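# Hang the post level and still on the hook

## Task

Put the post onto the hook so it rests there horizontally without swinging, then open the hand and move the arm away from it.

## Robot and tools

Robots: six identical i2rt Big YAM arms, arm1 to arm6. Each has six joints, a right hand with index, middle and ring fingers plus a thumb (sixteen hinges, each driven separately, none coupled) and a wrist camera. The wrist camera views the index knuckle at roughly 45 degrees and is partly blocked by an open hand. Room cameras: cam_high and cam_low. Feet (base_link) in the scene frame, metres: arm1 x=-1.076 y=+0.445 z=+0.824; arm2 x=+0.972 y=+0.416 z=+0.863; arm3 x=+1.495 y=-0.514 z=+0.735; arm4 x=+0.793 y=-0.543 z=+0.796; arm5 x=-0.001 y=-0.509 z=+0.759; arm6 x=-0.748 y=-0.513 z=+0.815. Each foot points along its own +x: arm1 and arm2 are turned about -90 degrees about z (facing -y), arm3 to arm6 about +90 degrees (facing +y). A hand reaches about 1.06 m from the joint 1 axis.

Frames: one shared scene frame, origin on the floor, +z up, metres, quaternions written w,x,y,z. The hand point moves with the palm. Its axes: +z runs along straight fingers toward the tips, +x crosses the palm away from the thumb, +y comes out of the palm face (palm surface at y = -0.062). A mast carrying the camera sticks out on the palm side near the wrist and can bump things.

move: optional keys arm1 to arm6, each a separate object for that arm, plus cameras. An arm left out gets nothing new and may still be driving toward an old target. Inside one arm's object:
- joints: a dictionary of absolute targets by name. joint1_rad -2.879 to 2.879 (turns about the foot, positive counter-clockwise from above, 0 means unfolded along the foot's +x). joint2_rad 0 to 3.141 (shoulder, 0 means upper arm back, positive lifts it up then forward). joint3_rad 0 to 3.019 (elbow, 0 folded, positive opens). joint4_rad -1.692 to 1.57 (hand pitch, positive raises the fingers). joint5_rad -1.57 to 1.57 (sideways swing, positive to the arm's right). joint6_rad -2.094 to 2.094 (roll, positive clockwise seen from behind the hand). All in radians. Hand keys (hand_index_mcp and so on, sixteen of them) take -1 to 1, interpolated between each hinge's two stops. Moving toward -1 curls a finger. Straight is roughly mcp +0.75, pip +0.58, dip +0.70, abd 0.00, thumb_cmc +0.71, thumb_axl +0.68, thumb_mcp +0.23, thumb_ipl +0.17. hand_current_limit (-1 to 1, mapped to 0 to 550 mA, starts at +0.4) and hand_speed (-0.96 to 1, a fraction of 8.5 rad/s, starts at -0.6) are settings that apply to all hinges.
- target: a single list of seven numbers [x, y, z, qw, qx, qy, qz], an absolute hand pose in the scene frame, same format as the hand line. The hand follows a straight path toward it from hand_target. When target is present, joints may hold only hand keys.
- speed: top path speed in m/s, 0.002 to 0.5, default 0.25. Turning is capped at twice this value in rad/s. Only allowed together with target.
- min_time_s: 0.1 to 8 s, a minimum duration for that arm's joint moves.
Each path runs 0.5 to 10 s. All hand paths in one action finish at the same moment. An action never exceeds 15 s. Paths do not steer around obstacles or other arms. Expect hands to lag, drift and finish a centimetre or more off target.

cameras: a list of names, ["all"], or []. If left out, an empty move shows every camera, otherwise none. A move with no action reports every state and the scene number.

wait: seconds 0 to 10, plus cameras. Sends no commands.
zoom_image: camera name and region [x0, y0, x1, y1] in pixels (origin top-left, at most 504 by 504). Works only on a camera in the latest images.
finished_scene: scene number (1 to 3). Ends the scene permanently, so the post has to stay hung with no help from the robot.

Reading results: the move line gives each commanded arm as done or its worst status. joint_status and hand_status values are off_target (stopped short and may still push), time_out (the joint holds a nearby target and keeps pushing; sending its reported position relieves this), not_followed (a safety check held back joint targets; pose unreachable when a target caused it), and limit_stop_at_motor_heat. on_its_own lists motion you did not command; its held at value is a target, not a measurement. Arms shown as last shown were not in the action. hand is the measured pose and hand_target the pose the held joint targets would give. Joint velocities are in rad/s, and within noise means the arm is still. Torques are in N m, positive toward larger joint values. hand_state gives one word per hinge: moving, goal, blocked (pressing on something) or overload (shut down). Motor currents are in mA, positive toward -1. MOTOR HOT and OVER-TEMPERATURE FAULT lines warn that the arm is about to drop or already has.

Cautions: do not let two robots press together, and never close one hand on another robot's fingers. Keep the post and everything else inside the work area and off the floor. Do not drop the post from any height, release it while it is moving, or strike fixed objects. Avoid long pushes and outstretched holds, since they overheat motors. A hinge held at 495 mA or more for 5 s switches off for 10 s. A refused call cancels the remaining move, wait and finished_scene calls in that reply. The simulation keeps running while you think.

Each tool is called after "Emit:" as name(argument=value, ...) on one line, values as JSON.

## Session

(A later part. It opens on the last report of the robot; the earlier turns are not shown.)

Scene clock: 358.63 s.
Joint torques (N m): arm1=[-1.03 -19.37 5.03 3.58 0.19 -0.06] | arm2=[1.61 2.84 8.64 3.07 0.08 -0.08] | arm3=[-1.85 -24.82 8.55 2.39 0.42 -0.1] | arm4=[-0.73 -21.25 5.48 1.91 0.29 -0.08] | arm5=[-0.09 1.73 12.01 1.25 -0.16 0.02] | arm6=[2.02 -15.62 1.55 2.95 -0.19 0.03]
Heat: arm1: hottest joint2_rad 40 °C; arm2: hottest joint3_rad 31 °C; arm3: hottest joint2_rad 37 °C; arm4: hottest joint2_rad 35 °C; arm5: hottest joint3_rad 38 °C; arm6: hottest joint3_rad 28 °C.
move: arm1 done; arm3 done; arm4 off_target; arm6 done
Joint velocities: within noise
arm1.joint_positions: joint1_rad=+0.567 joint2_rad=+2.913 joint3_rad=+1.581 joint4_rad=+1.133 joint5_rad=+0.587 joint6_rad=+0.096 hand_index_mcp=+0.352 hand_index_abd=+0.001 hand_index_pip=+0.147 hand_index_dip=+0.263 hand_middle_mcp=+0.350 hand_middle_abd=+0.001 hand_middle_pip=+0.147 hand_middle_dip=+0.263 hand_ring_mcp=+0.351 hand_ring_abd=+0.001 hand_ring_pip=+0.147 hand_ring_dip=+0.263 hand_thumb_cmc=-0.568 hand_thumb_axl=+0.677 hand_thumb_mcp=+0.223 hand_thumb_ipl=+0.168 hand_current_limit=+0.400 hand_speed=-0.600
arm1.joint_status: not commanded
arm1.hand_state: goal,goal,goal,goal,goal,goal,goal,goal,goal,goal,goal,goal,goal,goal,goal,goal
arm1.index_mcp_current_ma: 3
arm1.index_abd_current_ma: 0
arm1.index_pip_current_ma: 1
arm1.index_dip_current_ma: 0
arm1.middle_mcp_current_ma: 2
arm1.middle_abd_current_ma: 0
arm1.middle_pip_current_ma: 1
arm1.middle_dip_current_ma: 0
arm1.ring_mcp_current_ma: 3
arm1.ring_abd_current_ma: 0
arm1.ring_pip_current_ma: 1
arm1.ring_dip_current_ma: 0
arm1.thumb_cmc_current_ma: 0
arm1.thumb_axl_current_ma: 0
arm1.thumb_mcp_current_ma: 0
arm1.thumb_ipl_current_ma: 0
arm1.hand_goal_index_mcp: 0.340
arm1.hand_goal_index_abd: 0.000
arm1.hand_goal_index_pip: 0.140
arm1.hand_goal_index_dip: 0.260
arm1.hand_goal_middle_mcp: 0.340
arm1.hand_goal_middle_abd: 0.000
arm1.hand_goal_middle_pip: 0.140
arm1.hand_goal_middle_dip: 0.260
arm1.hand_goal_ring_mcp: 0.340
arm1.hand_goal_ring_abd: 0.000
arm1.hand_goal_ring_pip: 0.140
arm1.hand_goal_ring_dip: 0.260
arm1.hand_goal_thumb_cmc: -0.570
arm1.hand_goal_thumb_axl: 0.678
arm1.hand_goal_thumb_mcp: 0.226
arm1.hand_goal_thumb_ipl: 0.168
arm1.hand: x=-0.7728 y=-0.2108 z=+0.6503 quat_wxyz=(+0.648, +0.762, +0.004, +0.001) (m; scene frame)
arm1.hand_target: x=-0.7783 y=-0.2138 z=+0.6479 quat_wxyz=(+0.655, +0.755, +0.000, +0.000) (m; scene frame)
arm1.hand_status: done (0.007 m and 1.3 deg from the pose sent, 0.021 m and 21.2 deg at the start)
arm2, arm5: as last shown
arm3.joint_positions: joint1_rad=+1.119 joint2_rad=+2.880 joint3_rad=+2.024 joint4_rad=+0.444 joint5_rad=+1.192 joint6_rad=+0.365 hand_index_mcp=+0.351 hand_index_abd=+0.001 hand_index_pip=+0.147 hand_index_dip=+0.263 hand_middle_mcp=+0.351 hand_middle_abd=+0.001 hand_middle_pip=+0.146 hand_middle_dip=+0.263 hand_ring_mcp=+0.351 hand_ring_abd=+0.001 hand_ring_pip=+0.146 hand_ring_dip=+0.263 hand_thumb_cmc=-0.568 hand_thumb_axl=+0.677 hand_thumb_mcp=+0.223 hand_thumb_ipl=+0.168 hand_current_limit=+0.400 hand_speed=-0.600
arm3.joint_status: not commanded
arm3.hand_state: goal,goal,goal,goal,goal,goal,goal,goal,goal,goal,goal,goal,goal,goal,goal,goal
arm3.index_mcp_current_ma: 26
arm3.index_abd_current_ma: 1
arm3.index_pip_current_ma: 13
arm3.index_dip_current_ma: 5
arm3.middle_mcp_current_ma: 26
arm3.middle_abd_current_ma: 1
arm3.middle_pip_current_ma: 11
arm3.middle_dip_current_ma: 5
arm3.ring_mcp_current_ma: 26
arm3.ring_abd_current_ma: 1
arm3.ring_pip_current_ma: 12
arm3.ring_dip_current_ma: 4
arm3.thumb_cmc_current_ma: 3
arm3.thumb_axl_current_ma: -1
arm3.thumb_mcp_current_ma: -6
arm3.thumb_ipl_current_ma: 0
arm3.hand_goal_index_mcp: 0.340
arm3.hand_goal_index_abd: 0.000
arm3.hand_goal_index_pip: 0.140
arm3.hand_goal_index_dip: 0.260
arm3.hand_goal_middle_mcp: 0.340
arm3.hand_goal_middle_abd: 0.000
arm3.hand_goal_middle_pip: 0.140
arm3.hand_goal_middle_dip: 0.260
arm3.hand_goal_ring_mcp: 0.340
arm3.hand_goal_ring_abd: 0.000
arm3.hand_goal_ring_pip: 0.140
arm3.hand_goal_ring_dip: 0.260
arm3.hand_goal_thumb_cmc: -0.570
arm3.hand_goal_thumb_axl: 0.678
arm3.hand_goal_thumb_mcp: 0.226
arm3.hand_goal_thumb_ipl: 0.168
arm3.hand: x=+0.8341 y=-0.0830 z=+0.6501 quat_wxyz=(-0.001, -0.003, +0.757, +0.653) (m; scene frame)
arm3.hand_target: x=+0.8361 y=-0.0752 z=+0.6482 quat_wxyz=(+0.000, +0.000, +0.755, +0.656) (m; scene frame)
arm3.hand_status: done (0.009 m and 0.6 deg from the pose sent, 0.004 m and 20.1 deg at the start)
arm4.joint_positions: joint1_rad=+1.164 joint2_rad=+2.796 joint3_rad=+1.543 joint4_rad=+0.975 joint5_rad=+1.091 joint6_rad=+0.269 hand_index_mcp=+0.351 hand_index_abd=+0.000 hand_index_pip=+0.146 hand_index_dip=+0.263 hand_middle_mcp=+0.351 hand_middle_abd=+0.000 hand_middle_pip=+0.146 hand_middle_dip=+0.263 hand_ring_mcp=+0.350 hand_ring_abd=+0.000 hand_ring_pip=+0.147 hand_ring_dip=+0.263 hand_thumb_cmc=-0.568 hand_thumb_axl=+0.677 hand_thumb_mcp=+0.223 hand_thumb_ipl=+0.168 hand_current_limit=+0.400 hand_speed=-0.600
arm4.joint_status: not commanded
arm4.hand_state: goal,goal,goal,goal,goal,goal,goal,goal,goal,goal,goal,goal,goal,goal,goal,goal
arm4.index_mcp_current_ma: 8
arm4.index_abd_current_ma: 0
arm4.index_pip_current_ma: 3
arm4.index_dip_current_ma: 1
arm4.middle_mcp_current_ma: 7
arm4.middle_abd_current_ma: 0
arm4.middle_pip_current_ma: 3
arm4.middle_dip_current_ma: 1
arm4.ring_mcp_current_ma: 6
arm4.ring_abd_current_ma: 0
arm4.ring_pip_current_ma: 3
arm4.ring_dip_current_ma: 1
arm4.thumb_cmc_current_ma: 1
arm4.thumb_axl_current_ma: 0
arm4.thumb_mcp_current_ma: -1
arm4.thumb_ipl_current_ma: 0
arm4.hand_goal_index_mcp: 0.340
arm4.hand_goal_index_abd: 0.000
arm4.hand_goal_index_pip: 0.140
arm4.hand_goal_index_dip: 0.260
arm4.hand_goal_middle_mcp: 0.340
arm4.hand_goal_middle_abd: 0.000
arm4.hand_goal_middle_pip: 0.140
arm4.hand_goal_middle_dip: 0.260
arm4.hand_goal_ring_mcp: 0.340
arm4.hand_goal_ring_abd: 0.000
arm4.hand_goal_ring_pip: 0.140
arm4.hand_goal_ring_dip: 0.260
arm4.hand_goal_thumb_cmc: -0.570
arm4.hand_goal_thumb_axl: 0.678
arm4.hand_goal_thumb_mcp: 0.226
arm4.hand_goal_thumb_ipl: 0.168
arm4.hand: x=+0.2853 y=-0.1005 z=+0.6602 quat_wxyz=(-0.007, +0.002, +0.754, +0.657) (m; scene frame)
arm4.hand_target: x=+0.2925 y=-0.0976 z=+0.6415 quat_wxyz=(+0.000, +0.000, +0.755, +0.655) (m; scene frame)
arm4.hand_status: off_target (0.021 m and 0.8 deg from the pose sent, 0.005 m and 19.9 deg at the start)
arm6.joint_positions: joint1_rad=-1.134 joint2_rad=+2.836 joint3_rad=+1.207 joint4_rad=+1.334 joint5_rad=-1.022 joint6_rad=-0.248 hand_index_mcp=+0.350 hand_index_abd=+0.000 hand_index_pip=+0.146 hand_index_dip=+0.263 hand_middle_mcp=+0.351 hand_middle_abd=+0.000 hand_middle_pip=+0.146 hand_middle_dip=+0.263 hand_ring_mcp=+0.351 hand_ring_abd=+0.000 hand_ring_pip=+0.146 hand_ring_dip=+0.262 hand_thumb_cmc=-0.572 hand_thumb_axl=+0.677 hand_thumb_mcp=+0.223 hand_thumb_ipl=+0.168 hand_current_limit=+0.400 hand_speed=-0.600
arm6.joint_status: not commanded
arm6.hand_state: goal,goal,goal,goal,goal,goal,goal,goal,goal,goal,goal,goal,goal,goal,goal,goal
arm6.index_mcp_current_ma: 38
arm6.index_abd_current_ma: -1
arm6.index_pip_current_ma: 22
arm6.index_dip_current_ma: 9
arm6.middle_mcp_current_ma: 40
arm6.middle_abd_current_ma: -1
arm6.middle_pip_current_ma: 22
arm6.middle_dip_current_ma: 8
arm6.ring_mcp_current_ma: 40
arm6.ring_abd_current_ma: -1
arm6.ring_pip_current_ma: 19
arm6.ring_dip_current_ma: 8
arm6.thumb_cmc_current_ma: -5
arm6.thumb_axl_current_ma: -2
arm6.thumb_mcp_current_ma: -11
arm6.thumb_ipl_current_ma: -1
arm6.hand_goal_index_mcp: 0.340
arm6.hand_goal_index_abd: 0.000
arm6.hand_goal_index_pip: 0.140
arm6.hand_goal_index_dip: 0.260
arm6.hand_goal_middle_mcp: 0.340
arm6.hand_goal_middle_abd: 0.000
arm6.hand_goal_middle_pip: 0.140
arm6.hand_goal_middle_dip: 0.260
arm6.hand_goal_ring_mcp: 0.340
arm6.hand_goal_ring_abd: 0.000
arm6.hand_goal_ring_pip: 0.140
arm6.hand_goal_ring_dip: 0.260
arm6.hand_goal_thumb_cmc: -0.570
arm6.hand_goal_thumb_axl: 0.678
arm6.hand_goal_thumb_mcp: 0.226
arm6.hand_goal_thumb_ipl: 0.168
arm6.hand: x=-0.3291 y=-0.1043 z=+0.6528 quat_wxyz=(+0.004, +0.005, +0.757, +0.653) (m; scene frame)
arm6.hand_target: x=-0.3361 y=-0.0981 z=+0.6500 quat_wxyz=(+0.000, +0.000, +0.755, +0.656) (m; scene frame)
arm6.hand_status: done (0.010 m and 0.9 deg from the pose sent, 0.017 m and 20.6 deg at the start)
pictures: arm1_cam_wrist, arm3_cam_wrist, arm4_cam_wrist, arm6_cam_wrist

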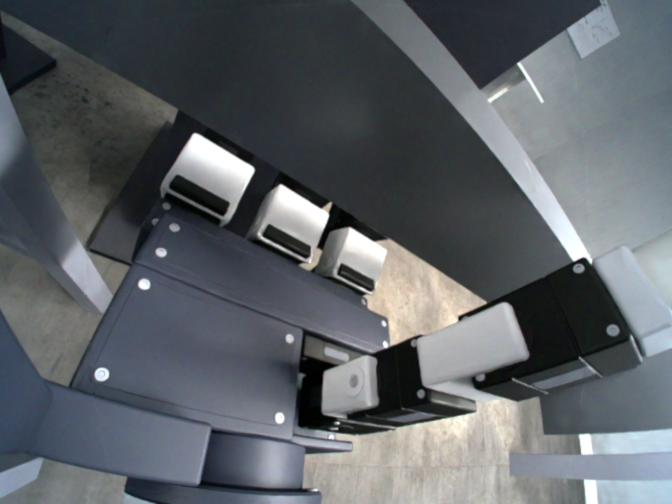

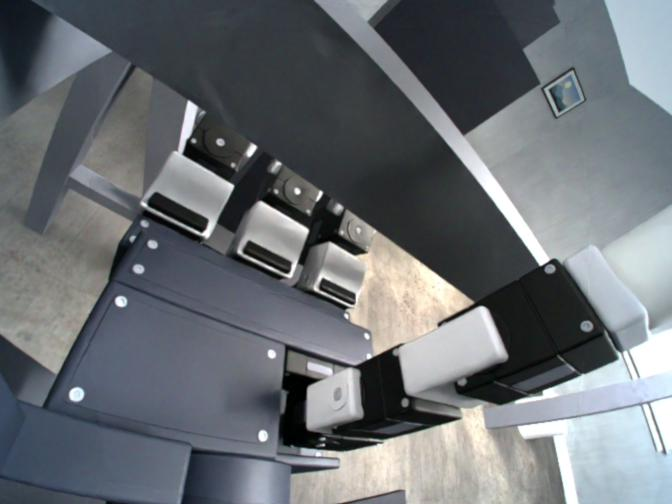

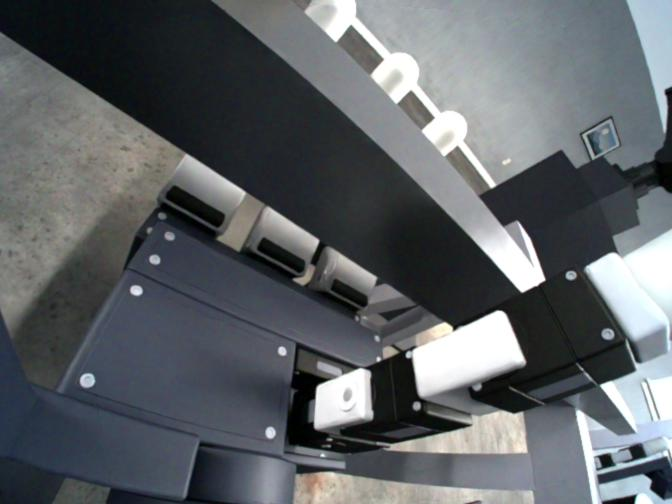

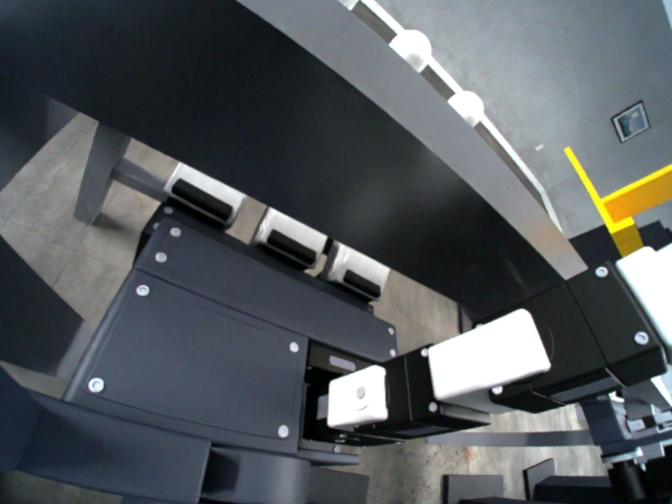

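Emit:
move(arm1={"target":[-0.780,-0.226,0.655,0.656,0.755,0,0],"speed":0.15}, arm3={"target":[0.838,-0.060,0.655,0,0,0.755,0.656],"speed":0.15}, arm4={"target":[0.294,-0.093,0.645,0,0,0.755,0.656],"speed":0.15}, arm6={"target":[-0.340,-0.093,0.655,0,0,0.755,0.656],"speed":0.15})

Emit:
move(arm1={"target":[-0.780,-0.226,0.676,0.656,0.755,0,0],"speed":0.1,"joints":{"hand_index_mcp":-0.07,"hand_middle_mcp":-0.07,"hand_ring_mcp":-0.07,"hand_index_pip":-0.08,"hand_middle_pip":-0.08,"hand_ring_pip":-0.08}}, arm3={"target":[0.838,-0.063,0.676,0,0,0.755,0.656],"speed":0.1,"joints":{"hand_index_mcp":-0.07,"hand_middle_mcp":-0.07,"hand_ring_mcp":-0.07,"hand_index_pip":-0.08,"hand_middle_pip":-0.08,"hand_ring_pip":-0.08}}, arm4={"target":[0.294,-0.093,0.672,0,0,0.755,0.656],"speed":0.1,"joints":{"hand_index_mcp":-0.07,"hand_middle_mcp":-0.07,"hand_ring_mcp":-0.07,"hand_index_pip":-0.08,"hand_middle_pip":-0.08,"hand_ring_pip":-0.08}}, arm6={"target":[-0.340,-0.093,0.676,0,0,0.755,0.656],"speed":0.1,"joints":{"hand_index_mcp":-0.07,"hand_middle_mcp":-0.07,"hand_ring_mcp":-0.07,"hand_index_pip":-0.08,"hand_middle_pip":-0.08,"hand_ring_pip":-0.08}}, cameras=["arm1_cam_wrist","arm3_cam_wrist","arm4_cam_wrist","arm6_cam_wrist","arm5_cam_wrist"])

Scene clock: 378.17 s.
Joint torques (N m): arm1=[-0.85 -20.48 5.05 2.7 0.1 -0.06] | arm2=[1.55 2.78 8.66 3.08 0.09 -0.08] | arm3=[-1.38 -25.47 8.92 2.37 0.41 -0.07] | arm4=[-0.73 -22.01 4.96 1.91 0.28 -0.08] | arm5=[0.03 1.67 12.01 1.21 -0.12 0.02] | arm6=[1.85 -16.91 0.66 2.97 -0.18 0.05]
Heat: arm1: hottest joint2_rad 41 °C; arm2: hottest joint3_rad 32 °C; arm3: hottest joint2_rad 35 °C; arm4: hottest joint2_rad 34 °C; arm5: hottest joint3_rad 38 °C; arm6: hottest joint3_rad 27 °C.
move: arm1 done; arm3 done; arm4 off_target; arm6 done
Joint velocities: within noise
arm1.joint_positions: joint1_rad=+0.551 joint2_rad=+2.913 joint3_rad=+1.596 joint4_rad=+1.133 joint5_rad=+0.574 joint6_rad=+0.093 hand_index_mcp=+0.352 hand_index_abd=+0.001 hand_index_pip=+0.147 hand_index_dip=+0.263 hand_middle_mcp=+0.350 hand_middle_abd=+0.001 hand_middle_pip=+0.147 hand_middle_dip=+0.263 hand_ring_mcp=+0.351 hand_ring_abd=+0.001 hand_ring_pip=+0.147 hand_ring_dip=+0.263 hand_thumb_cmc=-0.568 hand_thumb_axl=+0.677 hand_thumb_mcp=+0.223 hand_thumb_ipl=+0.168 hand_current_limit=+0.400 hand_speed=-0.600
arm1.joint_status: not commanded
arm1.hand_state: goal,goal,goal,goal,goal,goal,goal,goal,goal,goal,goal,goal,goal,goal,goal,goal
arm1.index_mcp_current_ma: 3
arm1.index_abd_current_ma: 0
arm1.index_pip_current_ma: 1
arm1.index_dip_current_ma: 0
arm1.middle_mcp_current_ma: 2
arm1.middle_abd_current_ma: 0
arm1.middle_pip_current_ma: 1
arm1.middle_dip_current_ma: 0
arm1.ring_mcp_current_ma: 3
arm1.ring_abd_current_ma: 0
arm1.ring_pip_current_ma: 1
arm1.ring_dip_current_ma: 0
arm1.thumb_cmc_current_ma: 0
arm1.thumb_axl_current_ma: 0
arm1.thumb_mcp_current_ma: 0
arm1.thumb_ipl_current_ma: 0
arm1.hand_goal_index_mcp: 0.340
arm1.hand_goal_index_abd: 0.000
arm1.hand_goal_index_pip: 0.140
arm1.hand_goal_index_dip: 0.260
arm1.hand_goal_middle_mcp: 0.340
arm1.hand_goal_middle_abd: 0.000
arm1.hand_goal_middle_pip: 0.140
arm1.hand_goal_middle_dip: 0.260
arm1.hand_goal_ring_mcp: 0.340
arm1.hand_goal_ring_abd: 0.000
arm1.hand_goal_ring_pip: 0.140
arm1.hand_goal_ring_dip: 0.260
arm1.hand_goal_thumb_cmc: -0.570
arm1.hand_goal_thumb_axl: 0.678
arm1.hand_goal_thumb_mcp: 0.226
arm1.hand_goal_thumb_ipl: 0.168
arm1.hand: x=-0.7783 y=-0.2198 z=+0.6545 quat_wxyz=(+0.652, +0.758, +0.001, +0.003) (m; scene frame)
arm1.hand_target: x=-0.7802 y=-0.2259 z=+0.6550 quat_wxyz=(+0.656, +0.755, +0.000, +0.000) (m; scene frame)
arm1.hand_status: done (0.006 m and 0.7 deg from the pose sent, 0.018 m and 1.3 deg at the start)
arm2.joint_positions: joint1_rad=-0.135 joint2_rad=+0.548 joint3_rad=+1.376 joint4_rad=-1.172 joint5_rad=+0.057 joint6_rad=+1.158 hand_index_mcp=+0.755 hand_index_abd=+0.001 hand_index_pip=+0.577 hand_index_dip=+0.696 hand_middle_mcp=+0.755 hand_middle_abd=+0.001 hand_middle_pip=+0.577 hand_middle_dip=+0.696 hand_ring_mcp=+0.755 hand_ring_abd=+0.001 hand_ring_pip=+0.577 hand_ring_dip=+0.696 hand_thumb_cmc=+0.715 hand_thumb_axl=+0.677 hand_thumb_mcp=+0.226 hand_thumb_ipl=+0.168 hand_current_limit=+0.400 hand_speed=-0.600
arm2.joint_status: not commanded
arm2.hand_state: goal,goal,goal,goal,goal,goal,goal,goal,goal,goal,goal,goal,goal,goal,goal,goal
arm2.index_mcp_current_ma: 0
arm2.index_abd_current_ma: 0
arm2.index_pip_current_ma: 0
arm2.index_dip_current_ma: 0
arm2.middle_mcp_current_ma: 0
arm2.middle_abd_current_ma: 0
arm2.middle_pip_current_ma: 0
arm2.middle_dip_current_ma: 0
arm2.ring_mcp_current_ma: 0
arm2.ring_abd_current_ma: 0
arm2.ring_pip_current_ma: 0
arm2.ring_dip_current_ma: 0
arm2.thumb_cmc_current_ma: 0
arm2.thumb_axl_current_ma: 0
arm2.thumb_mcp_current_ma: 0
arm2.thumb_ipl_current_ma: 0
arm2.hand_goal_index_mcp: 0.754
arm2.hand_goal_index_abd: 0.000
arm2.hand_goal_index_pip: 0.576
arm2.hand_goal_index_dip: 0.696
arm2.hand_goal_middle_mcp: 0.754
arm2.hand_goal_middle_abd: 0.000
arm2.hand_goal_middle_pip: 0.576
arm2.hand_goal_middle_dip: 0.696
arm2.hand_goal_ring_mcp: 0.754
arm2.hand_goal_ring_abd: 0.000
arm2.hand_goal_ring_pip: 0.576
arm2.hand_goal_ring_dip: 0.696
arm2.hand_goal_thumb_cmc: 0.714
arm2.hand_goal_thumb_axl: 0.678
arm2.hand_goal_thumb_mcp: 0.226
arm2.hand_goal_thumb_ipl: 0.168
arm2.hand: x=+0.8315 y=+0.2147 z=+1.4604 quat_wxyz=(+0.522, +0.624, -0.528, +0.243) (m; scene frame)
arm2.hand_target: x=+0.8324 y=+0.2188 z=+1.4731 quat_wxyz=(+0.533, +0.617, -0.523, +0.248) (m; scene frame)
arm2.hand_status: not commanded
arm3.joint_positions: joint1_rad=+1.093 joint2_rad=+2.880 joint3_rad=+2.024 joint4_rad=+0.452 joint5_rad=+1.173 joint6_rad=+0.345 hand_index_mcp=+0.351 hand_index_abd=+0.001 hand_index_pip=+0.147 hand_index_dip=+0.263 hand_middle_mcp=+0.351 hand_middle_abd=+0.001 hand_middle_pip=+0.146 hand_middle_dip=+0.263 hand_ring_mcp=+0.351 hand_ring_abd=+0.001 hand_ring_pip=+0.146 hand_ring_dip=+0.263 hand_thumb_cmc=-0.568 hand_thumb_axl=+0.677 hand_thumb_mcp=+0.223 hand_thumb_ipl=+0.168 hand_current_limit=+0.400 hand_speed=-0.600
arm3.joint_status: not commanded
arm3.hand_state: goal,goal,goal,goal,goal,goal,goal,goal,goal,goal,goal,goal,goal,goal,goal,goal
arm3.index_mcp_current_ma: 26
arm3.index_abd_current_ma: 1
arm3.index_pip_current_ma: 13
arm3.index_dip_current_ma: 5
arm3.middle_mcp_current_ma: 26
arm3.middle_abd_current_ma: 1
arm3.middle_pip_current_ma: 11
arm3.middle_dip_current_ma: 5
arm3.ring_mcp_current_ma: 26
arm3.ring_abd_current_ma: 1
arm3.ring_pip_current_ma: 12
arm3.ring_dip_current_ma: 4
arm3.thumb_cmc_current_ma: 3
arm3.thumb_axl_current_ma: -1
arm3.thumb_mcp_current_ma: -6
arm3.thumb_ipl_current_ma: 0
arm3.hand_goal_index_mcp: 0.340
arm3.hand_goal_index_abd: 0.000
arm3.hand_goal_index_pip: 0.140
arm3.hand_goal_index_dip: 0.260
arm3.hand_goal_middle_mcp: 0.340
arm3.hand_goal_middle_abd: 0.000
arm3.hand_goal_middle_pip: 0.140
arm3.hand_goal_middle_dip: 0.260
arm3.hand_goal_ring_mcp: 0.340
arm3.hand_goal_ring_abd: 0.000
arm3.hand_goal_ring_pip: 0.140
arm3.hand_goal_ring_dip: 0.260
arm3.hand_goal_thumb_cmc: -0.570
arm3.hand_goal_thumb_axl: 0.678
arm3.hand_goal_thumb_mcp: 0.226
arm3.hand_goal_thumb_ipl: 0.168
arm3.hand: x=+0.8410 y=-0.0652 z=+0.6499 quat_wxyz=(+0.005, -0.004, +0.759, +0.651) (m; scene frame)
arm3.hand_target: x=+0.8382 y=-0.0602 z=+0.6552 quat_wxyz=(+0.000, +0.000, +0.755, +0.656) (m; scene frame)
arm3.hand_status: done (0.008 m and 1.0 deg from the pose sent, 0.024 m and 0.6 deg at the start)
arm4.joint_positions: joint1_rad=+1.156 joint2_rad=+2.796 joint3_rad=+1.543 joint4_rad=+0.978 joint5_rad=+1.084 joint6_rad=+0.264 hand_index_mcp=+0.351 hand_index_abd=+0.000 hand_index_pip=+0.146 hand_index_dip=+0.263 hand_middle_mcp=+0.351 hand_middle_abd=+0.000 hand_middle_pip=+0.146 hand_middle_dip=+0.263 hand_ring_mcp=+0.350 hand_ring_abd=+0.000 hand_ring_pip=+0.147 hand_ring_dip=+0.263 hand_thumb_cmc=-0.568 hand_thumb_axl=+0.677 hand_thumb_mcp=+0.223 hand_thumb_ipl=+0.168 hand_current_limit=+0.400 hand_speed=-0.600
arm4.joint_status: not commanded
arm4.hand_state: goal,goal,goal,goal,goal,goal,goal,goal,goal,goal,goal,goal,goal,goal,goal,goal
arm4.index_mcp_current_ma: 8
arm4.index_abd_current_ma: 0
arm4.index_pip_current_ma: 3
arm4.index_dip_current_ma: 1
arm4.middle_mcp_current_ma: 7
arm4.middle_abd_current_ma: 0
arm4.middle_pip_current_ma: 3
arm4.middle_dip_current_ma: 1
arm4.ring_mcp_current_ma: 6
arm4.ring_abd_current_ma: 0
arm4.ring_pip_current_ma: 3
arm4.ring_dip_current_ma: 1
arm4.thumb_cmc_current_ma: 1
arm4.thumb_axl_current_ma: 0
arm4.thumb_mcp_current_ma: -1
arm4.thumb_ipl_current_ma: 0
arm4.hand_goal_index_mcp: 0.340
arm4.hand_goal_index_abd: 0.000
arm4.hand_goal_index_pip: 0.140
arm4.hand_goal_index_dip: 0.260
arm4.hand_goal_middle_mcp: 0.340
arm4.hand_goal_middle_abd: 0.000
arm4.hand_goal_middle_pip: 0.140
arm4.hand_goal_middle_dip: 0.260
arm4.hand_goal_ring_mcp: 0.340
arm4.hand_goal_ring_abd: 0.000
arm4.hand_goal_ring_pip: 0.140
arm4.hand_goal_ring_dip: 0.260
arm4.hand_goal_thumb_cmc: -0.570
arm4.hand_goal_thumb_axl: 0.678
arm4.hand_goal_thumb_mcp: 0.226
arm4.hand_goal_thumb_ipl: 0.168
arm4.hand: x=+0.2873 y=-0.0962 z=+0.6604 quat_wxyz=(-0.006, +0.001, +0.754, +0.657) (m; scene frame)
arm4.hand_target: x=+0.2944 y=-0.0933 z=+0.6454 quat_wxyz=(+0.000, +0.000, +0.755, +0.656) (m; scene frame)
arm4.hand_status: off_target (0.017 m and 0.7 deg from the pose sent, 0.019 m and 0.8 deg at the start)
arm5: as last shown
arm6.joint_positions: joint1_rad=-1.117 joint2_rad=+2.836 joint3_rad=+1.207 joint4_rad=+1.341 joint5_rad=-1.008 joint6_rad=-0.240 hand_index_mcp=+0.350 hand_index_abd=+0.000 hand_index_pip=+0.146 hand_index_dip=+0.263 hand_middle_mcp=+0.351 hand_middle_abd=+0.000 hand_middle_pip=+0.146 hand_middle_dip=+0.263 hand_ring_mcp=+0.351 hand_ring_abd=+0.000 hand_ring_pip=+0.146 hand_ring_dip=+0.262 hand_thumb_cmc=-0.572 hand_thumb_axl=+0.677 hand_thumb_mcp=+0.223 hand_thumb_ipl=+0.168 hand_current_limit=+0.400 hand_speed=-0.600
arm6.joint_status: not commanded
arm6.hand_state: goal,goal,goal,goal,goal,goal,goal,goal,goal,goal,goal,goal,goal,goal,goal,goal
arm6.index_mcp_current_ma: 38
arm6.index_abd_current_ma: -1
arm6.index_pip_current_ma: 22
arm6.index_dip_current_ma: 9
arm6.middle_mcp_current_ma: 40
arm6.middle_abd_current_ma: -1
arm6.middle_pip_current_ma: 22
arm6.middle_dip_current_ma: 8
arm6.ring_mcp_current_ma: 40
arm6.ring_abd_current_ma: -1
arm6.ring_pip_current_ma: 19
arm6.ring_dip_current_ma: 8
arm6.thumb_cmc_current_ma: -5
arm6.thumb_axl_current_ma: -2
arm6.thumb_mcp_current_ma: -11
arm6.thumb_ipl_current_ma: -1
arm6.hand_goal_index_mcp: 0.340
arm6.hand_goal_index_abd: 0.000
arm6.hand_goal_index_pip: 0.140
arm6.hand_goal_index_dip: 0.260
arm6.hand_goal_middle_mcp: 0.340
arm6.hand_goal_middle_abd: 0.000
arm6.hand_goal_middle_pip: 0.140
arm6.hand_goal_middle_dip: 0.260
arm6.hand_goal_ring_mcp: 0.340
arm6.hand_goal_ring_abd: 0.000
arm6.hand_goal_ring_pip: 0.140
arm6.hand_goal_ring_dip: 0.260
arm6.hand_goal_thumb_cmc: -0.570
arm6.hand_goal_thumb_axl: 0.678
arm6.hand_goal_thumb_mcp: 0.226
arm6.hand_goal_thumb_ipl: 0.168
arm6.hand: x=-0.3333 y=-0.0977 z=+0.6535 quat_wxyz=(+0.003, +0.004, +0.757, +0.653) (m; scene frame)
arm6.hand_target: x=-0.3400 y=-0.0931 z=+0.6549 quat_wxyz=(+0.000, +0.000, +0.755, +0.656) (m; scene frame)
arm6.hand_status: done (0.008 m and 0.7 deg from the pose sent, 0.016 m and 0.9 deg at the start)
pictures: none

Scene clock: 379.20 s.
Joint torques (N m): arm1=[-0.67 -21.48 3.41 2.47 0.17 -0.05] | arm2=[1.55 2.78 8.62 3.08 0.08 -0.07] | arm3=[-0.15 -27.4 6.78 1.99 0.6 0.01] | arm4=[-0.26 -25.64 3.33 1.52 0.39 -0.06] | arm5=[-0.21 1.85 11.96 1.21 -0.13 0] | arm6=[1.67 -19.19 0.49 2.56 -0.23 0]
Heat: arm1: hottest joint2_rad 41 °C; arm2: hottest joint3_rad 32 °C; arm3: hottest joint2_rad 35 °C; arm4: hottest joint2_rad 34 °C; arm5: hottest joint3_rad 38 °C; arm6: hottest joint2_rad 27 °C.
move: arm1 done; arm3 off_target; arm4 done; arm6 off_target
Joint velocities: within noise
arm1.joint_positions: joint1_rad=+0.550 joint2_rad=+2.883 joint3_rad=+1.571 joint4_rad=+1.133 joint5_rad=+0.572 joint6_rad=+0.091 hand_index_mcp=-0.054 hand_index_abd=+0.001 hand_index_pip=-0.077 hand_index_dip=+0.263 hand_middle_mcp=-0.057 hand_middle_abd=+0.001 hand_middle_pip=-0.077 hand_middle_dip=+0.263 hand_ring_mcp=-0.055 hand_ring_abd=+0.001 hand_ring_pip=-0.077 hand_ring_dip=+0.263 hand_thumb_cmc=-0.568 hand_thumb_axl=+0.677 hand_thumb_mcp=+0.224 hand_thumb_ipl=+0.168 hand_current_limit=+0.400 hand_speed=-0.600
arm1.joint_status: all done
arm1.hand_state: goal,goal,goal,goal,goal,goal,goal,goal,goal,goal,goal,goal,goal,goal,goal,goal
arm1.index_mcp_current_ma: 6
arm1.index_abd_current_ma: 0
arm1.index_pip_current_ma: 0
arm1.index_dip_current_ma: 0
arm1.middle_mcp_current_ma: 4
arm1.middle_abd_current_ma: 0
arm1.middle_pip_current_ma: 0
arm1.middle_dip_current_ma: 0
arm1.ring_mcp_current_ma: 5
arm1.ring_abd_current_ma: 0
arm1.ring_pip_current_ma: 0
arm1.ring_dip_current_ma: 0
arm1.thumb_cmc_current_ma: 0
arm1.thumb_axl_current_ma: 0
arm1.thumb_mcp_current_ma: 0
arm1.thumb_ipl_current_ma: 0
arm1.hand_goal_index_mcp: -0.070
arm1.hand_goal_index_abd: 0.000
arm1.hand_goal_index_pip: -0.080
arm1.hand_goal_index_dip: 0.260
arm1.hand_goal_middle_mcp: -0.070
arm1.hand_goal_middle_abd: 0.000
arm1.hand_goal_middle_pip: -0.080
arm1.hand_goal_middle_dip: 0.260
arm1.hand_goal_ring_mcp: -0.070
arm1.hand_goal_ring_abd: 0.000
arm1.hand_goal_ring_pip: -0.080
arm1.hand_goal_ring_dip: 0.260
arm1.hand_goal_thumb_cmc: -0.570
arm1.hand_goal_thumb_axl: 0.678
arm1.hand_goal_thumb_mcp: 0.226
arm1.hand_goal_thumb_ipl: 0.168
arm1.hand: x=-0.7782 y=-0.2211 z=+0.6678 quat_wxyz=(+0.654, +0.757, +0.000, +0.004) (m; scene frame)
arm1.hand_target: x=-0.7800 y=-0.2260 z=+0.6760 quat_wxyz=(+0.656, +0.755, +0.000, +0.000) (m; scene frame)
arm1.hand_status: done (0.010 m and 0.5 deg from the pose sent, 0.022 m and 0.6 deg at the start)
arm2: as last shown
arm3.joint_positions: joint1_rad=+1.083 joint2_rad=+2.853 joint3_rad=+2.006 joint4_rad=+0.452 joint5_rad=+1.171 joint6_rad=+0.340 hand_index_mcp=-0.054 hand_index_abd=+0.000 hand_index_pip=-0.077 hand_index_dip=+0.263 hand_middle_mcp=-0.055 hand_middle_abd=+0.000 hand_middle_pip=-0.077 hand_middle_dip=+0.263 hand_ring_mcp=-0.055 hand_ring_abd=-0.001 hand_ring_pip=-0.077 hand_ring_dip=+0.262 hand_thumb_cmc=-0.568 hand_thumb_axl=+0.677 hand_thumb_mcp=+0.223 hand_thumb_ipl=+0.168 hand_current_limit=+0.400 hand_speed=-0.600
arm3.joint_status: all done
arm3.hand_state: goal,goal,goal,goal,goal,goal,goal,goal,goal,goal,goal,goal,goal,goal,goal,goal
arm3.index_mcp_current_ma: 39
arm3.index_abd_current_ma: 0
arm3.index_pip_current_ma: 5
arm3.index_dip_current_ma: 4
arm3.middle_mcp_current_ma: 37
arm3.middle_abd_current_ma: 0
arm3.middle_pip_current_ma: 4
arm3.middle_dip_current_ma: 4
arm3.ring_mcp_current_ma: 37
arm3.ring_abd_current_ma: -1
arm3.ring_pip_current_ma: 4
arm3.ring_dip_current_ma: 3
arm3.thumb_cmc_current_ma: 3
arm3.thumb_axl_current_ma: -1
arm3.thumb_mcp_current_ma: -5
arm3.thumb_ipl_current_ma: 0
arm3.hand_goal_index_mcp: -0.070
arm3.hand_goal_index_abd: 0.000
arm3.hand_goal_index_pip: -0.080
arm3.hand_goal_index_dip: 0.260
arm3.hand_goal_middle_mcp: -0.070
arm3.hand_goal_middle_abd: 0.000
arm3.hand_goal_middle_pip: -0.080
arm3.hand_goal_middle_dip: 0.260
arm3.hand_goal_ring_mcp: -0.070
arm3.hand_goal_ring_abd: 0.000
arm3.hand_goal_ring_pip: -0.080
arm3.hand_goal_ring_dip: 0.260
arm3.hand_goal_thumb_cmc: -0.570
arm3.hand_goal_thumb_axl: 0.678
arm3.hand_goal_thumb_mcp: 0.226
arm3.hand_goal_thumb_ipl: 0.168
arm3.hand: x=+0.8435 y=-0.0584 z=+0.6636 quat_wxyz=(+0.006, -0.001, +0.758, +0.652) (m; scene frame)
arm3.hand_target: x=+0.8380 y=-0.0630 z=+0.6759 quat_wxyz=(+0.000, +0.000, +0.755, +0.656) (m; scene frame)
arm3.hand_status: off_target (0.014 m and 0.9 deg from the pose sent, 0.026 m and 1.0 deg at the start)
arm4.joint_positions: joint1_rad=+1.149 joint2_rad=+2.772 joint3_rad=+1.511 joint4_rad=+0.978 joint5_rad=+1.081 joint6_rad=+0.261 hand_index_mcp=-0.054 hand_index_abd=+0.000 hand_index_pip=-0.077 hand_index_dip=+0.263 hand_middle_mcp=-0.055 hand_middle_abd=+0.000 hand_middle_pip=-0.077 hand_middle_dip=+0.263 hand_ring_mcp=-0.056 hand_ring_abd=-0.001 hand_ring_pip=-0.077 hand_ring_dip=+0.263 hand_thumb_cmc=-0.568 hand_thumb_axl=+0.677 hand_thumb_mcp=+0.223 hand_thumb_ipl=+0.168 hand_current_limit=+0.400 hand_speed=-0.600
arm4.joint_status: all done
arm4.hand_state: goal,goal,goal,goal,goal,goal,goal,goal,goal,goal,goal,goal,goal,goal,goal,goal
arm4.index_mcp_current_ma: 13
arm4.index_abd_current_ma: 0
arm4.index_pip_current_ma: 1
arm4.index_dip_current_ma: 1
arm4.middle_mcp_current_ma: 12
arm4.middle_abd_current_ma: 0
arm4.middle_pip_current_ma: 1
arm4.middle_dip_current_ma: 1
arm4.ring_mcp_current_ma: 11
arm4.ring_abd_current_ma: 0
arm4.ring_pip_current_ma: 1
arm4.ring_dip_current_ma: 1
arm4.thumb_cmc_current_ma: 0
arm4.thumb_axl_current_ma: 0
arm4.thumb_mcp_current_ma: -1
arm4.thumb_ipl_current_ma: 0
arm4.hand_goal_index_mcp: -0.070
arm4.hand_goal_index_abd: 0.000
arm4.hand_goal_index_pip: -0.080
arm4.hand_goal_index_dip: 0.260
arm4.hand_goal_middle_mcp: -0.070
arm4.hand_goal_middle_abd: 0.000
arm4.hand_goal_middle_pip: -0.080
arm4.hand_goal_middle_dip: 0.260
arm4.hand_goal_ring_mcp: -0.070
arm4.hand_goal_ring_abd: 0.000
arm4.hand_goal_ring_pip: -0.080
arm4.hand_goal_ring_dip: 0.260
arm4.hand_goal_thumb_cmc: -0.570
arm4.hand_goal_thumb_axl: 0.678
arm4.hand_goal_thumb_mcp: 0.226
arm4.hand_goal_thumb_ipl: 0.168
arm4.hand: x=+0.2933 y=-0.0945 z=+0.6672 quat_wxyz=(-0.001, -0.001, +0.756, +0.655) (m; scene frame)
arm4.hand_target: x=+0.2939 y=-0.0930 z=+0.6720 quat_wxyz=(+0.000, +0.000, +0.755, +0.656) (m; scene frame)
arm4.hand_status: done (0.005 m and 0.2 deg from the pose sent, 0.014 m and 0.7 deg at the start)
arm5.joint_positions: joint1_rad=+0.621 joint2_rad=+0.629 joint3_rad=+1.355 joint4_rad=-1.212 joint5_rad=+0.035 joint6_rad=+1.082 hand_index_mcp=+0.755 hand_index_abd=+0.000 hand_index_pip=+0.577 hand_index_dip=+0.696 hand_middle_mcp=+0.755 hand_middle_abd=+0.000 hand_middle_pip=+0.577 hand_middle_dip=+0.696 hand_ring_mcp=+0.755 hand_ring_abd=+0.000 hand_ring_pip=+0.577 hand_ring_dip=+0.696 hand_thumb_cmc=+0.715 hand_thumb_axl=+0.677 hand_thumb_mcp=+0.226 hand_thumb_ipl=+0.168 hand_current_limit=+0.400 hand_speed=-0.600
arm5.joint_status: not commanded
arm5.hand_state: goal,goal,goal,goal,goal,goal,goal,goal,goal,goal,goal,goal,goal,goal,goal,goal
arm5.index_mcp_current_ma: 2
arm5.index_abd_current_ma: 0
arm5.index_pip_current_ma: 1
arm5.index_dip_current_ma: 0
arm5.middle_mcp_current_ma: 2
arm5.middle_abd_current_ma: 0
arm5.middle_pip_current_ma: 1
arm5.middle_dip_current_ma: 0
arm5.ring_mcp_current_ma: 2
arm5.ring_abd_current_ma: 0
arm5.ring_pip_current_ma: 1
arm5.ring_dip_current_ma: 0
arm5.thumb_cmc_current_ma: 2
arm5.thumb_axl_current_ma: -1
arm5.thumb_mcp_current_ma: 0
arm5.thumb_ipl_current_ma: 0
arm5.hand_goal_index_mcp: 0.754
arm5.hand_goal_index_abd: 0.000
arm5.hand_goal_index_pip: 0.576
arm5.hand_goal_index_dip: 0.696
arm5.hand_goal_middle_mcp: 0.754
arm5.hand_goal_middle_abd: 0.000
arm5.hand_goal_middle_pip: 0.576
arm5.hand_goal_middle_dip: 0.696
arm5.hand_goal_ring_mcp: 0.754
arm5.hand_goal_ring_abd: 0.000
arm5.hand_goal_ring_pip: 0.576
arm5.hand_goal_ring_dip: 0.696
arm5.hand_goal_thumb_cmc: 0.714
arm5.hand_goal_thumb_axl: 0.678
arm5.hand_goal_thumb_mcp: 0.226
arm5.hand_goal_thumb_ipl: 0.168
arm5.hand: x=-0.0567 y=-0.2327 z=+1.3238 quat_wxyz=(-0.361, +0.242, +0.822, +0.369) (m; scene frame)
arm5.hand_target: x=-0.0571 y=-0.2368 z=+1.3402 quat_wxyz=(-0.373, +0.241, +0.816, +0.370) (m; scene frame)
arm5.hand_status: not commanded
arm6.joint_positions: joint1_rad=-1.115 joint2_rad=+2.811 joint3_rad=+1.161 joint4_rad=+1.341 joint5_rad=-1.008 joint6_rad=-0.238 hand_index_mcp=-0.056 hand_index_abd=+0.001 hand_index_pip=-0.077 hand_index_dip=+0.262 hand_middle_mcp=-0.055 hand_middle_abd=+0.000 hand_middle_pip=-0.077 hand_middle_dip=+0.262 hand_ring_mcp=-0.055 hand_ring_abd=+0.000 hand_ring_pip=-0.078 hand_ring_dip=+0.262 hand_thumb_cmc=-0.572 hand_thumb_axl=+0.677 hand_thumb_mcp=+0.223 hand_thumb_ipl=+0.168 hand_current_limit=+0.400 hand_speed=-0.600
arm6.joint_status: all done
arm6.hand_state: goal,goal,goal,goal,goal,goal,goal,goal,goal,goal,goal,goal,goal,goal,goal,goal
arm6.index_mcp_current_ma: 55
arm6.index_abd_current_ma: 2
arm6.index_pip_current_ma: 9
arm6.index_dip_current_ma: 8
arm6.middle_mcp_current_ma: 58
arm6.middle_abd_current_ma: -1
arm6.middle_pip_current_ma: 9
arm6.middle_dip_current_ma: 7
arm6.ring_mcp_current_ma: 57
arm6.ring_abd_current_ma: -1
arm6.ring_pip_current_ma: 7
arm6.ring_dip_current_ma: 7
arm6.thumb_cmc_current_ma: -5
arm6.thumb_axl_current_ma: -2
arm6.thumb_mcp_current_ma: -11
arm6.thumb_ipl_current_ma: -1
arm6.hand_goal_index_mcp: -0.070
arm6.hand_goal_index_abd: 0.000
arm6.hand_goal_index_pip: -0.080
arm6.hand_goal_index_dip: 0.260
arm6.hand_goal_middle_mcp: -0.070
arm6.hand_goal_middle_abd: 0.000
arm6.hand_goal_middle_pip: -0.080
arm6.hand_goal_middle_dip: 0.260
arm6.hand_goal_ring_mcp: -0.070
arm6.hand_goal_ring_abd: 0.000
arm6.hand_goal_ring_pip: -0.080
arm6.hand_goal_ring_dip: 0.260
arm6.hand_goal_thumb_cmc: -0.570
arm6.hand_goal_thumb_axl: 0.678
arm6.hand_goal_thumb_mcp: 0.226
arm6.hand_goal_thumb_ipl: 0.168
arm6.hand: x=-0.3414 y=-0.1012 z=+0.6596 quat_wxyz=(-0.005, +0.010, +0.761, +0.649) (m; scene frame)
arm6.hand_target: x=-0.3401 y=-0.0932 z=+0.6759 quat_wxyz=(+0.000, +0.000, +0.755, +0.656) (m; scene frame)
arm6.hand_status: off_target (0.018 m and 1.6 deg from the pose sent, 0.024 m and 0.7 deg at the start)
pictures: arm1_cam_wrist, arm3_cam_wrist, arm4_cam_wrist, arm5_cam_wrist, arm6_cam_wrist

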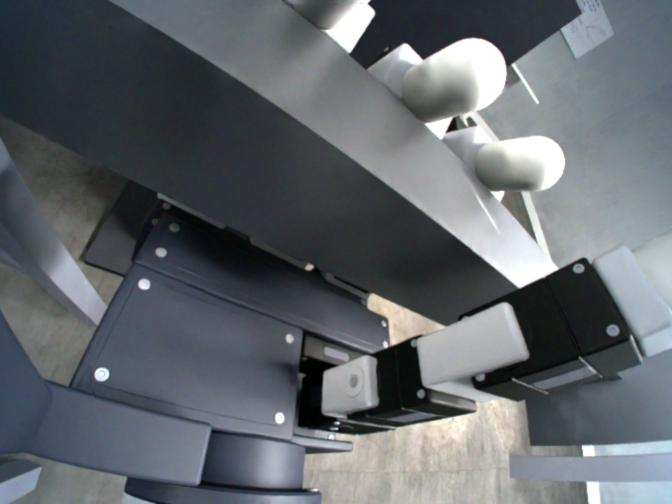

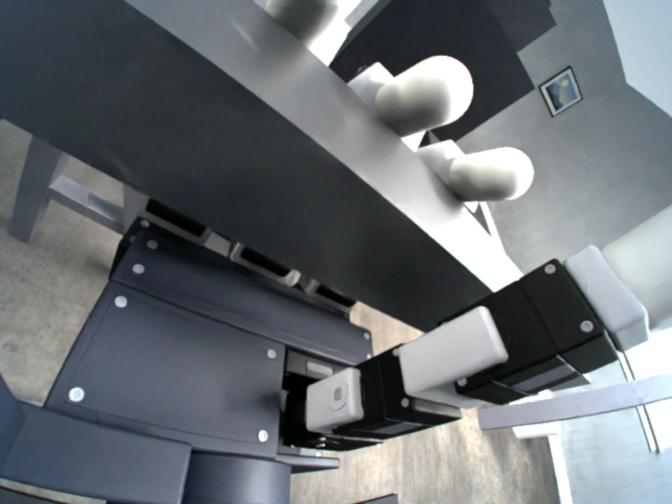

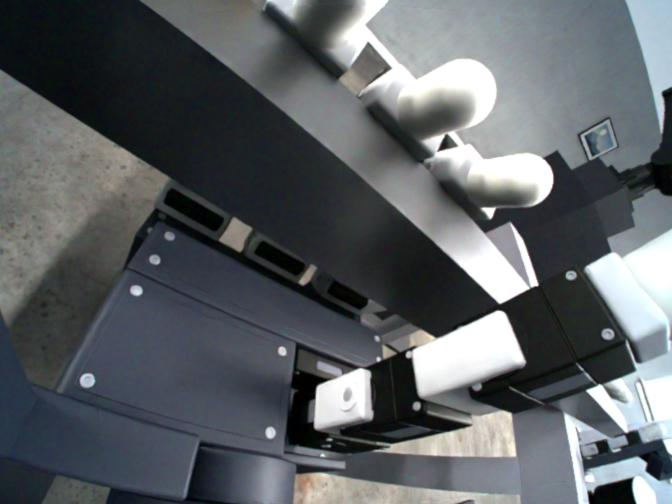

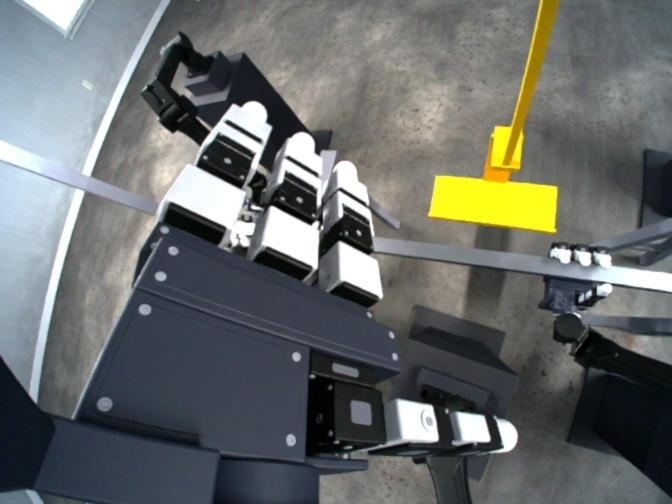

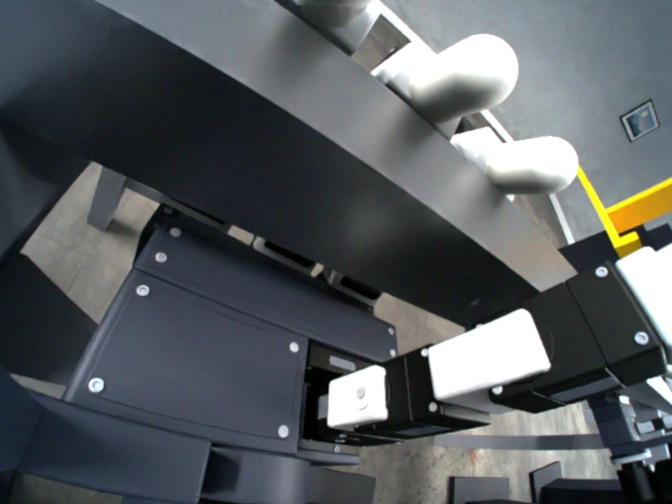

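Emit:
move(arm1={"joints":{"joint1_rad":0.55,"joint2_rad":2.317,"joint3_rad":1.477,"joint4_rad":1.119,"joint5_rad":0.58,"joint6_rad":0.10},"min_time_s":6}, arm3={"joints":{"joint1_rad":1.083,"joint2_rad":2.344,"joint3_rad":1.96,"joint4_rad":0.366,"joint5_rad":1.19,"joint6_rad":0.27},"min_time_s":6}, arm4={"joints":{"joint1_rad":1.15,"joint2_rad":2.252,"joint3_rad":1.425,"joint4_rad":0.897,"joint5_rad":1.081,"joint6_rad":0.17},"min_time_s":6}, arm6={"joints":{"joint1_rad":-1.115,"joint2_rad":2.262,"joint3_rad":1.022,"joint4_rad":1.263,"joint5_rad":-1.02,"joint6_rad":-0.25},"min_time_s":6}, cameras=["cam_low"])

Scene clock: 489.17 s.
Joint torques (N m): arm1=[-0.15 -45.98 11.81 7.15 1.79 -0.26] | arm2=[1.55 2.78 8.62 3.07 0.08 -0.07] | arm3=[-0.09 -41.05 14.02 3.08 1.21 0.18] | arm4=[0.97 -41.23 10.1 3.06 0.48 -0.38] | arm5=[-0.32 1.9 11.99 1.18 -0.14 0.01] | arm6=[0.56 -36.25 5.72 5.12 -0.5 0.89]
Heat: arm1: hottest joint2_rad 43 °C; arm2: hottest joint3_rad 32 °C; arm3: hottest joint2_rad 38 °C; arm4: hottest joint2_rad 38 °C; arm5: hottest joint3_rad 38 °C; arm6: hottest joint2_rad 29 °C.
move: arm1 time_out; arm3 time_out; arm4 time_out; arm6 time_out
Joint velocities: within noise
arm1.joint_positions: joint1_rad=+0.546 joint2_rad=+2.602 joint3_rad=+1.361 joint4_rad=+1.012 joint5_rad=+0.542 joint6_rad=+0.130 hand_index_mcp=+0.041 hand_index_abd=-0.001 hand_index_pip=-0.077 hand_index_dip=+0.263 hand_middle_mcp=+0.013 hand_middle_abd=-0.019 hand_middle_pip=-0.077 hand_middle_dip=+0.263 hand_ring_mcp=-0.027 hand_ring_abd=-0.003 hand_ring_pip=-0.077 hand_ring_dip=+0.263 hand_thumb_cmc=-0.568 hand_thumb_axl=+0.677 hand_thumb_mcp=+0.224 hand_thumb_ipl=+0.168 hand_current_limit=+0.400 hand_speed=-0.600
arm1.joint_status: joint2_rad time_out (moved -0.281 of -0.566); joint3_rad time_out (moved -0.210 of -0.094); joint4_rad time_out (moved -0.122 of -0.014); joint5_rad time_out (moved -0.031 of +0.008); the others done
arm1.hand_state: blocked,goal,goal,goal,blocked,goal,goal,goal,blocked,goal,goal,goal,goal,goal,goal,goal
arm1.index_mcp_current_ma: 225
arm1.index_abd_current_ma: 0
arm1.index_pip_current_ma: 0
arm1.index_dip_current_ma: 0
arm1.middle_mcp_current_ma: 127
arm1.middle_abd_current_ma: -6
arm1.middle_pip_current_ma: 0
arm1.middle_dip_current_ma: 0
arm1.ring_mcp_current_ma: 37
arm1.ring_abd_current_ma: 0
arm1.ring_pip_current_ma: 0
arm1.ring_dip_current_ma: 0
arm1.thumb_cmc_current_ma: 0
arm1.thumb_axl_current_ma: 0
arm1.thumb_mcp_current_ma: 0
arm1.thumb_ipl_current_ma: 0
arm1.hand_goal_index_mcp: -0.070
arm1.hand_goal_index_abd: 0.000
arm1.hand_goal_index_pip: -0.080
arm1.hand_goal_index_dip: 0.260
arm1.hand_goal_middle_mcp: -0.070
arm1.hand_goal_middle_abd: 0.000
arm1.hand_goal_middle_pip: -0.080
arm1.hand_goal_middle_dip: 0.260
arm1.hand_goal_ring_mcp: -0.070
arm1.hand_goal_ring_abd: 0.000
arm1.hand_goal_ring_pip: -0.080
arm1.hand_goal_ring_dip: 0.260
arm1.hand_goal_thumb_cmc: -0.570
arm1.hand_goal_thumb_axl: 0.678
arm1.hand_goal_thumb_mcp: 0.226
arm1.hand_goal_thumb_ipl: 0.168
arm1.on_its_own: joint2_rad reads +2.602 and still pushes toward +2.317 since a time_out; joint3_rad reads +1.361 and still pushes toward +1.474 since a time_out; joint4_rad reads +1.012 and still pushes toward +1.119 since a time_out; joint5_rad reads +0.542 and still pushes toward +0.580 since a time_out
arm1.hand: x=-0.7778 y=-0.2261 z=+0.7683 quat_wxyz=(+0.636, +0.771, +0.003, +0.015) (m; scene frame)
arm1.hand_target: x=-0.7631 y=-0.2512 z=+1.0425 quat_wxyz=(+0.779, +0.613, -0.087, +0.098) (m; scene frame)
arm1.hand_status: not commanded
arm2, arm5: as last shown
arm3.joint_positions: joint1_rad=+1.074 joint2_rad=+2.536 joint3_rad=+1.887 joint4_rad=+0.333 joint5_rad=+1.169 joint6_rad=+0.265 hand_index_mcp=-0.052 hand_index_abd=+0.000 hand_index_pip=-0.077 hand_index_dip=+0.263 hand_middle_mcp=-0.056 hand_middle_abd=+0.000 hand_middle_pip=-0.078 hand_middle_dip=+0.263 hand_ring_mcp=-0.057 hand_ring_abd=-0.001 hand_ring_pip=-0.077 hand_ring_dip=+0.262 hand_thumb_cmc=-0.569 hand_thumb_axl=+0.677 hand_thumb_mcp=+0.223 hand_thumb_ipl=+0.168 hand_current_limit=+0.400 hand_speed=-0.600
arm3.joint_status: joint2_rad time_out (moved -0.317 of -0.509); the others done
arm3.hand_state: goal,goal,goal,goal,goal,goal,goal,goal,goal,goal,goal,goal,goal,goal,goal,goal
arm3.index_mcp_current_ma: 48
arm3.index_abd_current_ma: 0
arm3.index_pip_current_ma: 4
arm3.index_dip_current_ma: 4
arm3.middle_mcp_current_ma: 33
arm3.middle_abd_current_ma: 0
arm3.middle_pip_current_ma: 4
arm3.middle_dip_current_ma: 4
arm3.ring_mcp_current_ma: 32
arm3.ring_abd_current_ma: -1
arm3.ring_pip_current_ma: 4
arm3.ring_dip_current_ma: 3
arm3.thumb_cmc_current_ma: 2
arm3.thumb_axl_current_ma: -1
arm3.thumb_mcp_current_ma: -5
arm3.thumb_ipl_current_ma: 0
arm3.hand_goal_index_mcp: -0.070
arm3.hand_goal_index_abd: 0.000
arm3.hand_goal_index_pip: -0.080
arm3.hand_goal_index_dip: 0.260
arm3.hand_goal_middle_mcp: -0.070
arm3.hand_goal_middle_abd: 0.000
arm3.hand_goal_middle_pip: -0.080
arm3.hand_goal_middle_dip: 0.260
arm3.hand_goal_ring_mcp: -0.070
arm3.hand_goal_ring_abd: 0.000
arm3.hand_goal_ring_pip: -0.080
arm3.hand_goal_ring_dip: 0.260
arm3.hand_goal_thumb_cmc: -0.570
arm3.hand_goal_thumb_axl: 0.678
arm3.hand_goal_thumb_mcp: 0.226
arm3.hand_goal_thumb_ipl: 0.168
arm3.on_its_own: joint2_rad reads +2.536 and still pushes toward +2.344 since a time_out
arm3.hand: x=+0.8291 y=-0.0462 z=+0.8469 quat_wxyz=(+0.006, -0.002, +0.748, +0.663) (m; scene frame)
arm3.hand_target: x=+0.8359 y=-0.0549 z=+1.0311 quat_wxyz=(-0.094, +0.096, +0.703, +0.699) (m; scene frame)
arm3.hand_status: not commanded
arm4.joint_positions: joint1_rad=+1.136 joint2_rad=+2.450 joint3_rad=+1.355 joint4_rad=+0.851 joint5_rad=+1.078 joint6_rad=+0.211 hand_index_mcp=-0.049 hand_index_abd=+0.000 hand_index_pip=-0.078 hand_index_dip=+0.263 hand_middle_mcp=-0.055 hand_middle_abd=+0.000 hand_middle_pip=-0.078 hand_middle_dip=+0.263 hand_ring_mcp=-0.057 hand_ring_abd=+0.003 hand_ring_pip=-0.077 hand_ring_dip=+0.263 hand_thumb_cmc=-0.569 hand_thumb_axl=+0.677 hand_thumb_mcp=+0.223 hand_thumb_ipl=+0.168 hand_current_limit=+0.400 hand_speed=-0.600
arm4.joint_status: joint2_rad time_out (moved -0.321 of -0.520); joint6_rad time_out (moved -0.050 of -0.091); the others done
arm4.hand_state: blocked,goal,goal,goal,goal,goal,goal,goal,goal,goal,goal,goal,goal,goal,goal,goal
arm4.index_mcp_current_ma: 21
arm4.index_abd_current_ma: 0
arm4.index_pip_current_ma: 1
arm4.index_dip_current_ma: 1
arm4.middle_mcp_current_ma: 12
arm4.middle_abd_current_ma: 0
arm4.middle_pip_current_ma: 1
arm4.middle_dip_current_ma: 1
arm4.ring_mcp_current_ma: 10
arm4.ring_abd_current_ma: 1
arm4.ring_pip_current_ma: 1
arm4.ring_dip_current_ma: 1
arm4.thumb_cmc_current_ma: 0
arm4.thumb_axl_current_ma: 0
arm4.thumb_mcp_current_ma: -1
arm4.thumb_ipl_current_ma: 0
arm4.hand_goal_index_mcp: -0.070
arm4.hand_goal_index_abd: 0.000
arm4.hand_goal_index_pip: -0.080
arm4.hand_goal_index_dip: 0.260
arm4.hand_goal_middle_mcp: -0.070
arm4.hand_goal_middle_abd: 0.000
arm4.hand_goal_middle_pip: -0.080
arm4.hand_goal_middle_dip: 0.260
arm4.hand_goal_ring_mcp: -0.070
arm4.hand_goal_ring_abd: 0.000
arm4.hand_goal_ring_pip: -0.080
arm4.hand_goal_ring_dip: 0.260
arm4.hand_goal_thumb_cmc: -0.570
arm4.hand_goal_thumb_axl: 0.678
arm4.hand_goal_thumb_mcp: 0.226
arm4.hand_goal_thumb_ipl: 0.168
arm4.on_its_own: joint2_rad reads +2.450 and still pushes toward +2.252 since a time_out; joint6_rad reads +0.211 and still pushes toward +0.170 since a time_out
arm4.hand: x=+0.2810 y=-0.0791 z=+0.8130 quat_wxyz=(+0.006, -0.004, +0.750, +0.661) (m; scene frame)
arm4.hand_target: x=+0.2536 y=-0.0765 z=+0.9749 quat_wxyz=(-0.086, +0.071, +0.696, +0.709) (m; scene frame)
arm4.hand_status: not commanded
arm6.joint_positions: joint1_rad=-1.115 joint2_rad=+2.486 joint3_rad=+0.965 joint4_rad=+1.190 joint5_rad=-1.015 joint6_rad=-0.336 hand_index_mcp=-0.047 hand_index_abd=+0.001 hand_index_pip=-0.077 hand_index_dip=+0.262 hand_middle_mcp=-0.053 hand_middle_abd=+0.000 hand_middle_pip=-0.077 hand_middle_dip=+0.262 hand_ring_mcp=-0.055 hand_ring_abd=+0.000 hand_ring_pip=-0.078 hand_ring_dip=+0.262 hand_thumb_cmc=-0.571 hand_thumb_axl=+0.677 hand_thumb_mcp=+0.223 hand_thumb_ipl=+0.168 hand_current_limit=+0.400 hand_speed=-0.600
arm6.joint_status: joint2_rad time_out (moved -0.326 of -0.549); joint4_rad time_out (moved -0.152 of -0.078); joint6_rad time_out (moved -0.098 of -0.012); the others done
arm6.hand_state: blocked,goal,goal,goal,goal,goal,goal,goal,goal,goal,goal,goal,goal,goal,goal,goal
arm6.index_mcp_current_ma: 92
arm6.index_abd_current_ma: 2
arm6.index_pip_current_ma: 8
arm6.index_dip_current_ma: 7
arm6.middle_mcp_current_ma: 68
arm6.middle_abd_current_ma: -1
arm6.middle_pip_current_ma: 8
arm6.middle_dip_current_ma: 7
arm6.ring_mcp_current_ma: 59
arm6.ring_abd_current_ma: -1
arm6.ring_pip_current_ma: 7
arm6.ring_dip_current_ma: 7
arm6.thumb_cmc_current_ma: -2
arm6.thumb_axl_current_ma: -2
arm6.thumb_mcp_current_ma: -11
arm6.thumb_ipl_current_ma: -1
arm6.hand_goal_index_mcp: -0.070
arm6.hand_goal_index_abd: 0.000
arm6.hand_goal_index_pip: -0.080
arm6.hand_goal_index_dip: 0.260
arm6.hand_goal_middle_mcp: -0.070
arm6.hand_goal_middle_abd: 0.000
arm6.hand_goal_middle_pip: -0.080
arm6.hand_goal_middle_dip: 0.260
arm6.hand_goal_ring_mcp: -0.070
arm6.hand_goal_ring_abd: 0.000
arm6.hand_goal_ring_pip: -0.080
arm6.hand_goal_ring_dip: 0.260
arm6.hand_goal_thumb_cmc: -0.570
arm6.hand_goal_thumb_axl: 0.678
arm6.hand_goal_thumb_mcp: 0.226
arm6.hand_goal_thumb_ipl: 0.168
arm6.on_its_own: joint2_rad reads +2.486 and still pushes toward +2.262 since a time_out; joint4_rad reads +1.190 and still pushes toward +1.263 since a time_out; joint6_rad reads -0.336 and still pushes toward -0.250 since a time_out
arm6.hand: x=-0.3415 y=-0.0956 z=+0.7758 quat_wxyz=(+0.017, -0.023, +0.763, +0.645) (m; scene frame)
arm6.hand_target: x=-0.3055 y=-0.0782 z=+0.9283 quat_wxyz=(+0.102, -0.091, +0.695, +0.706) (m; scene frame)
arm6.hand_status: not commanded
pictures: cam_low

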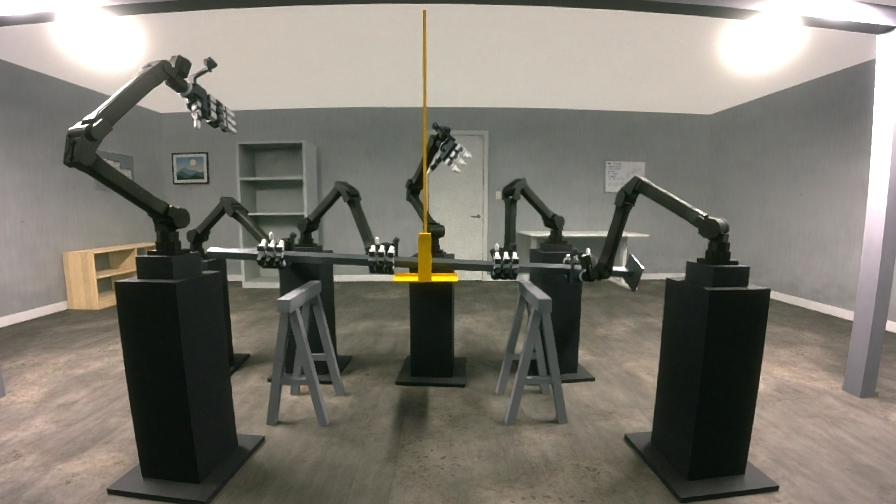

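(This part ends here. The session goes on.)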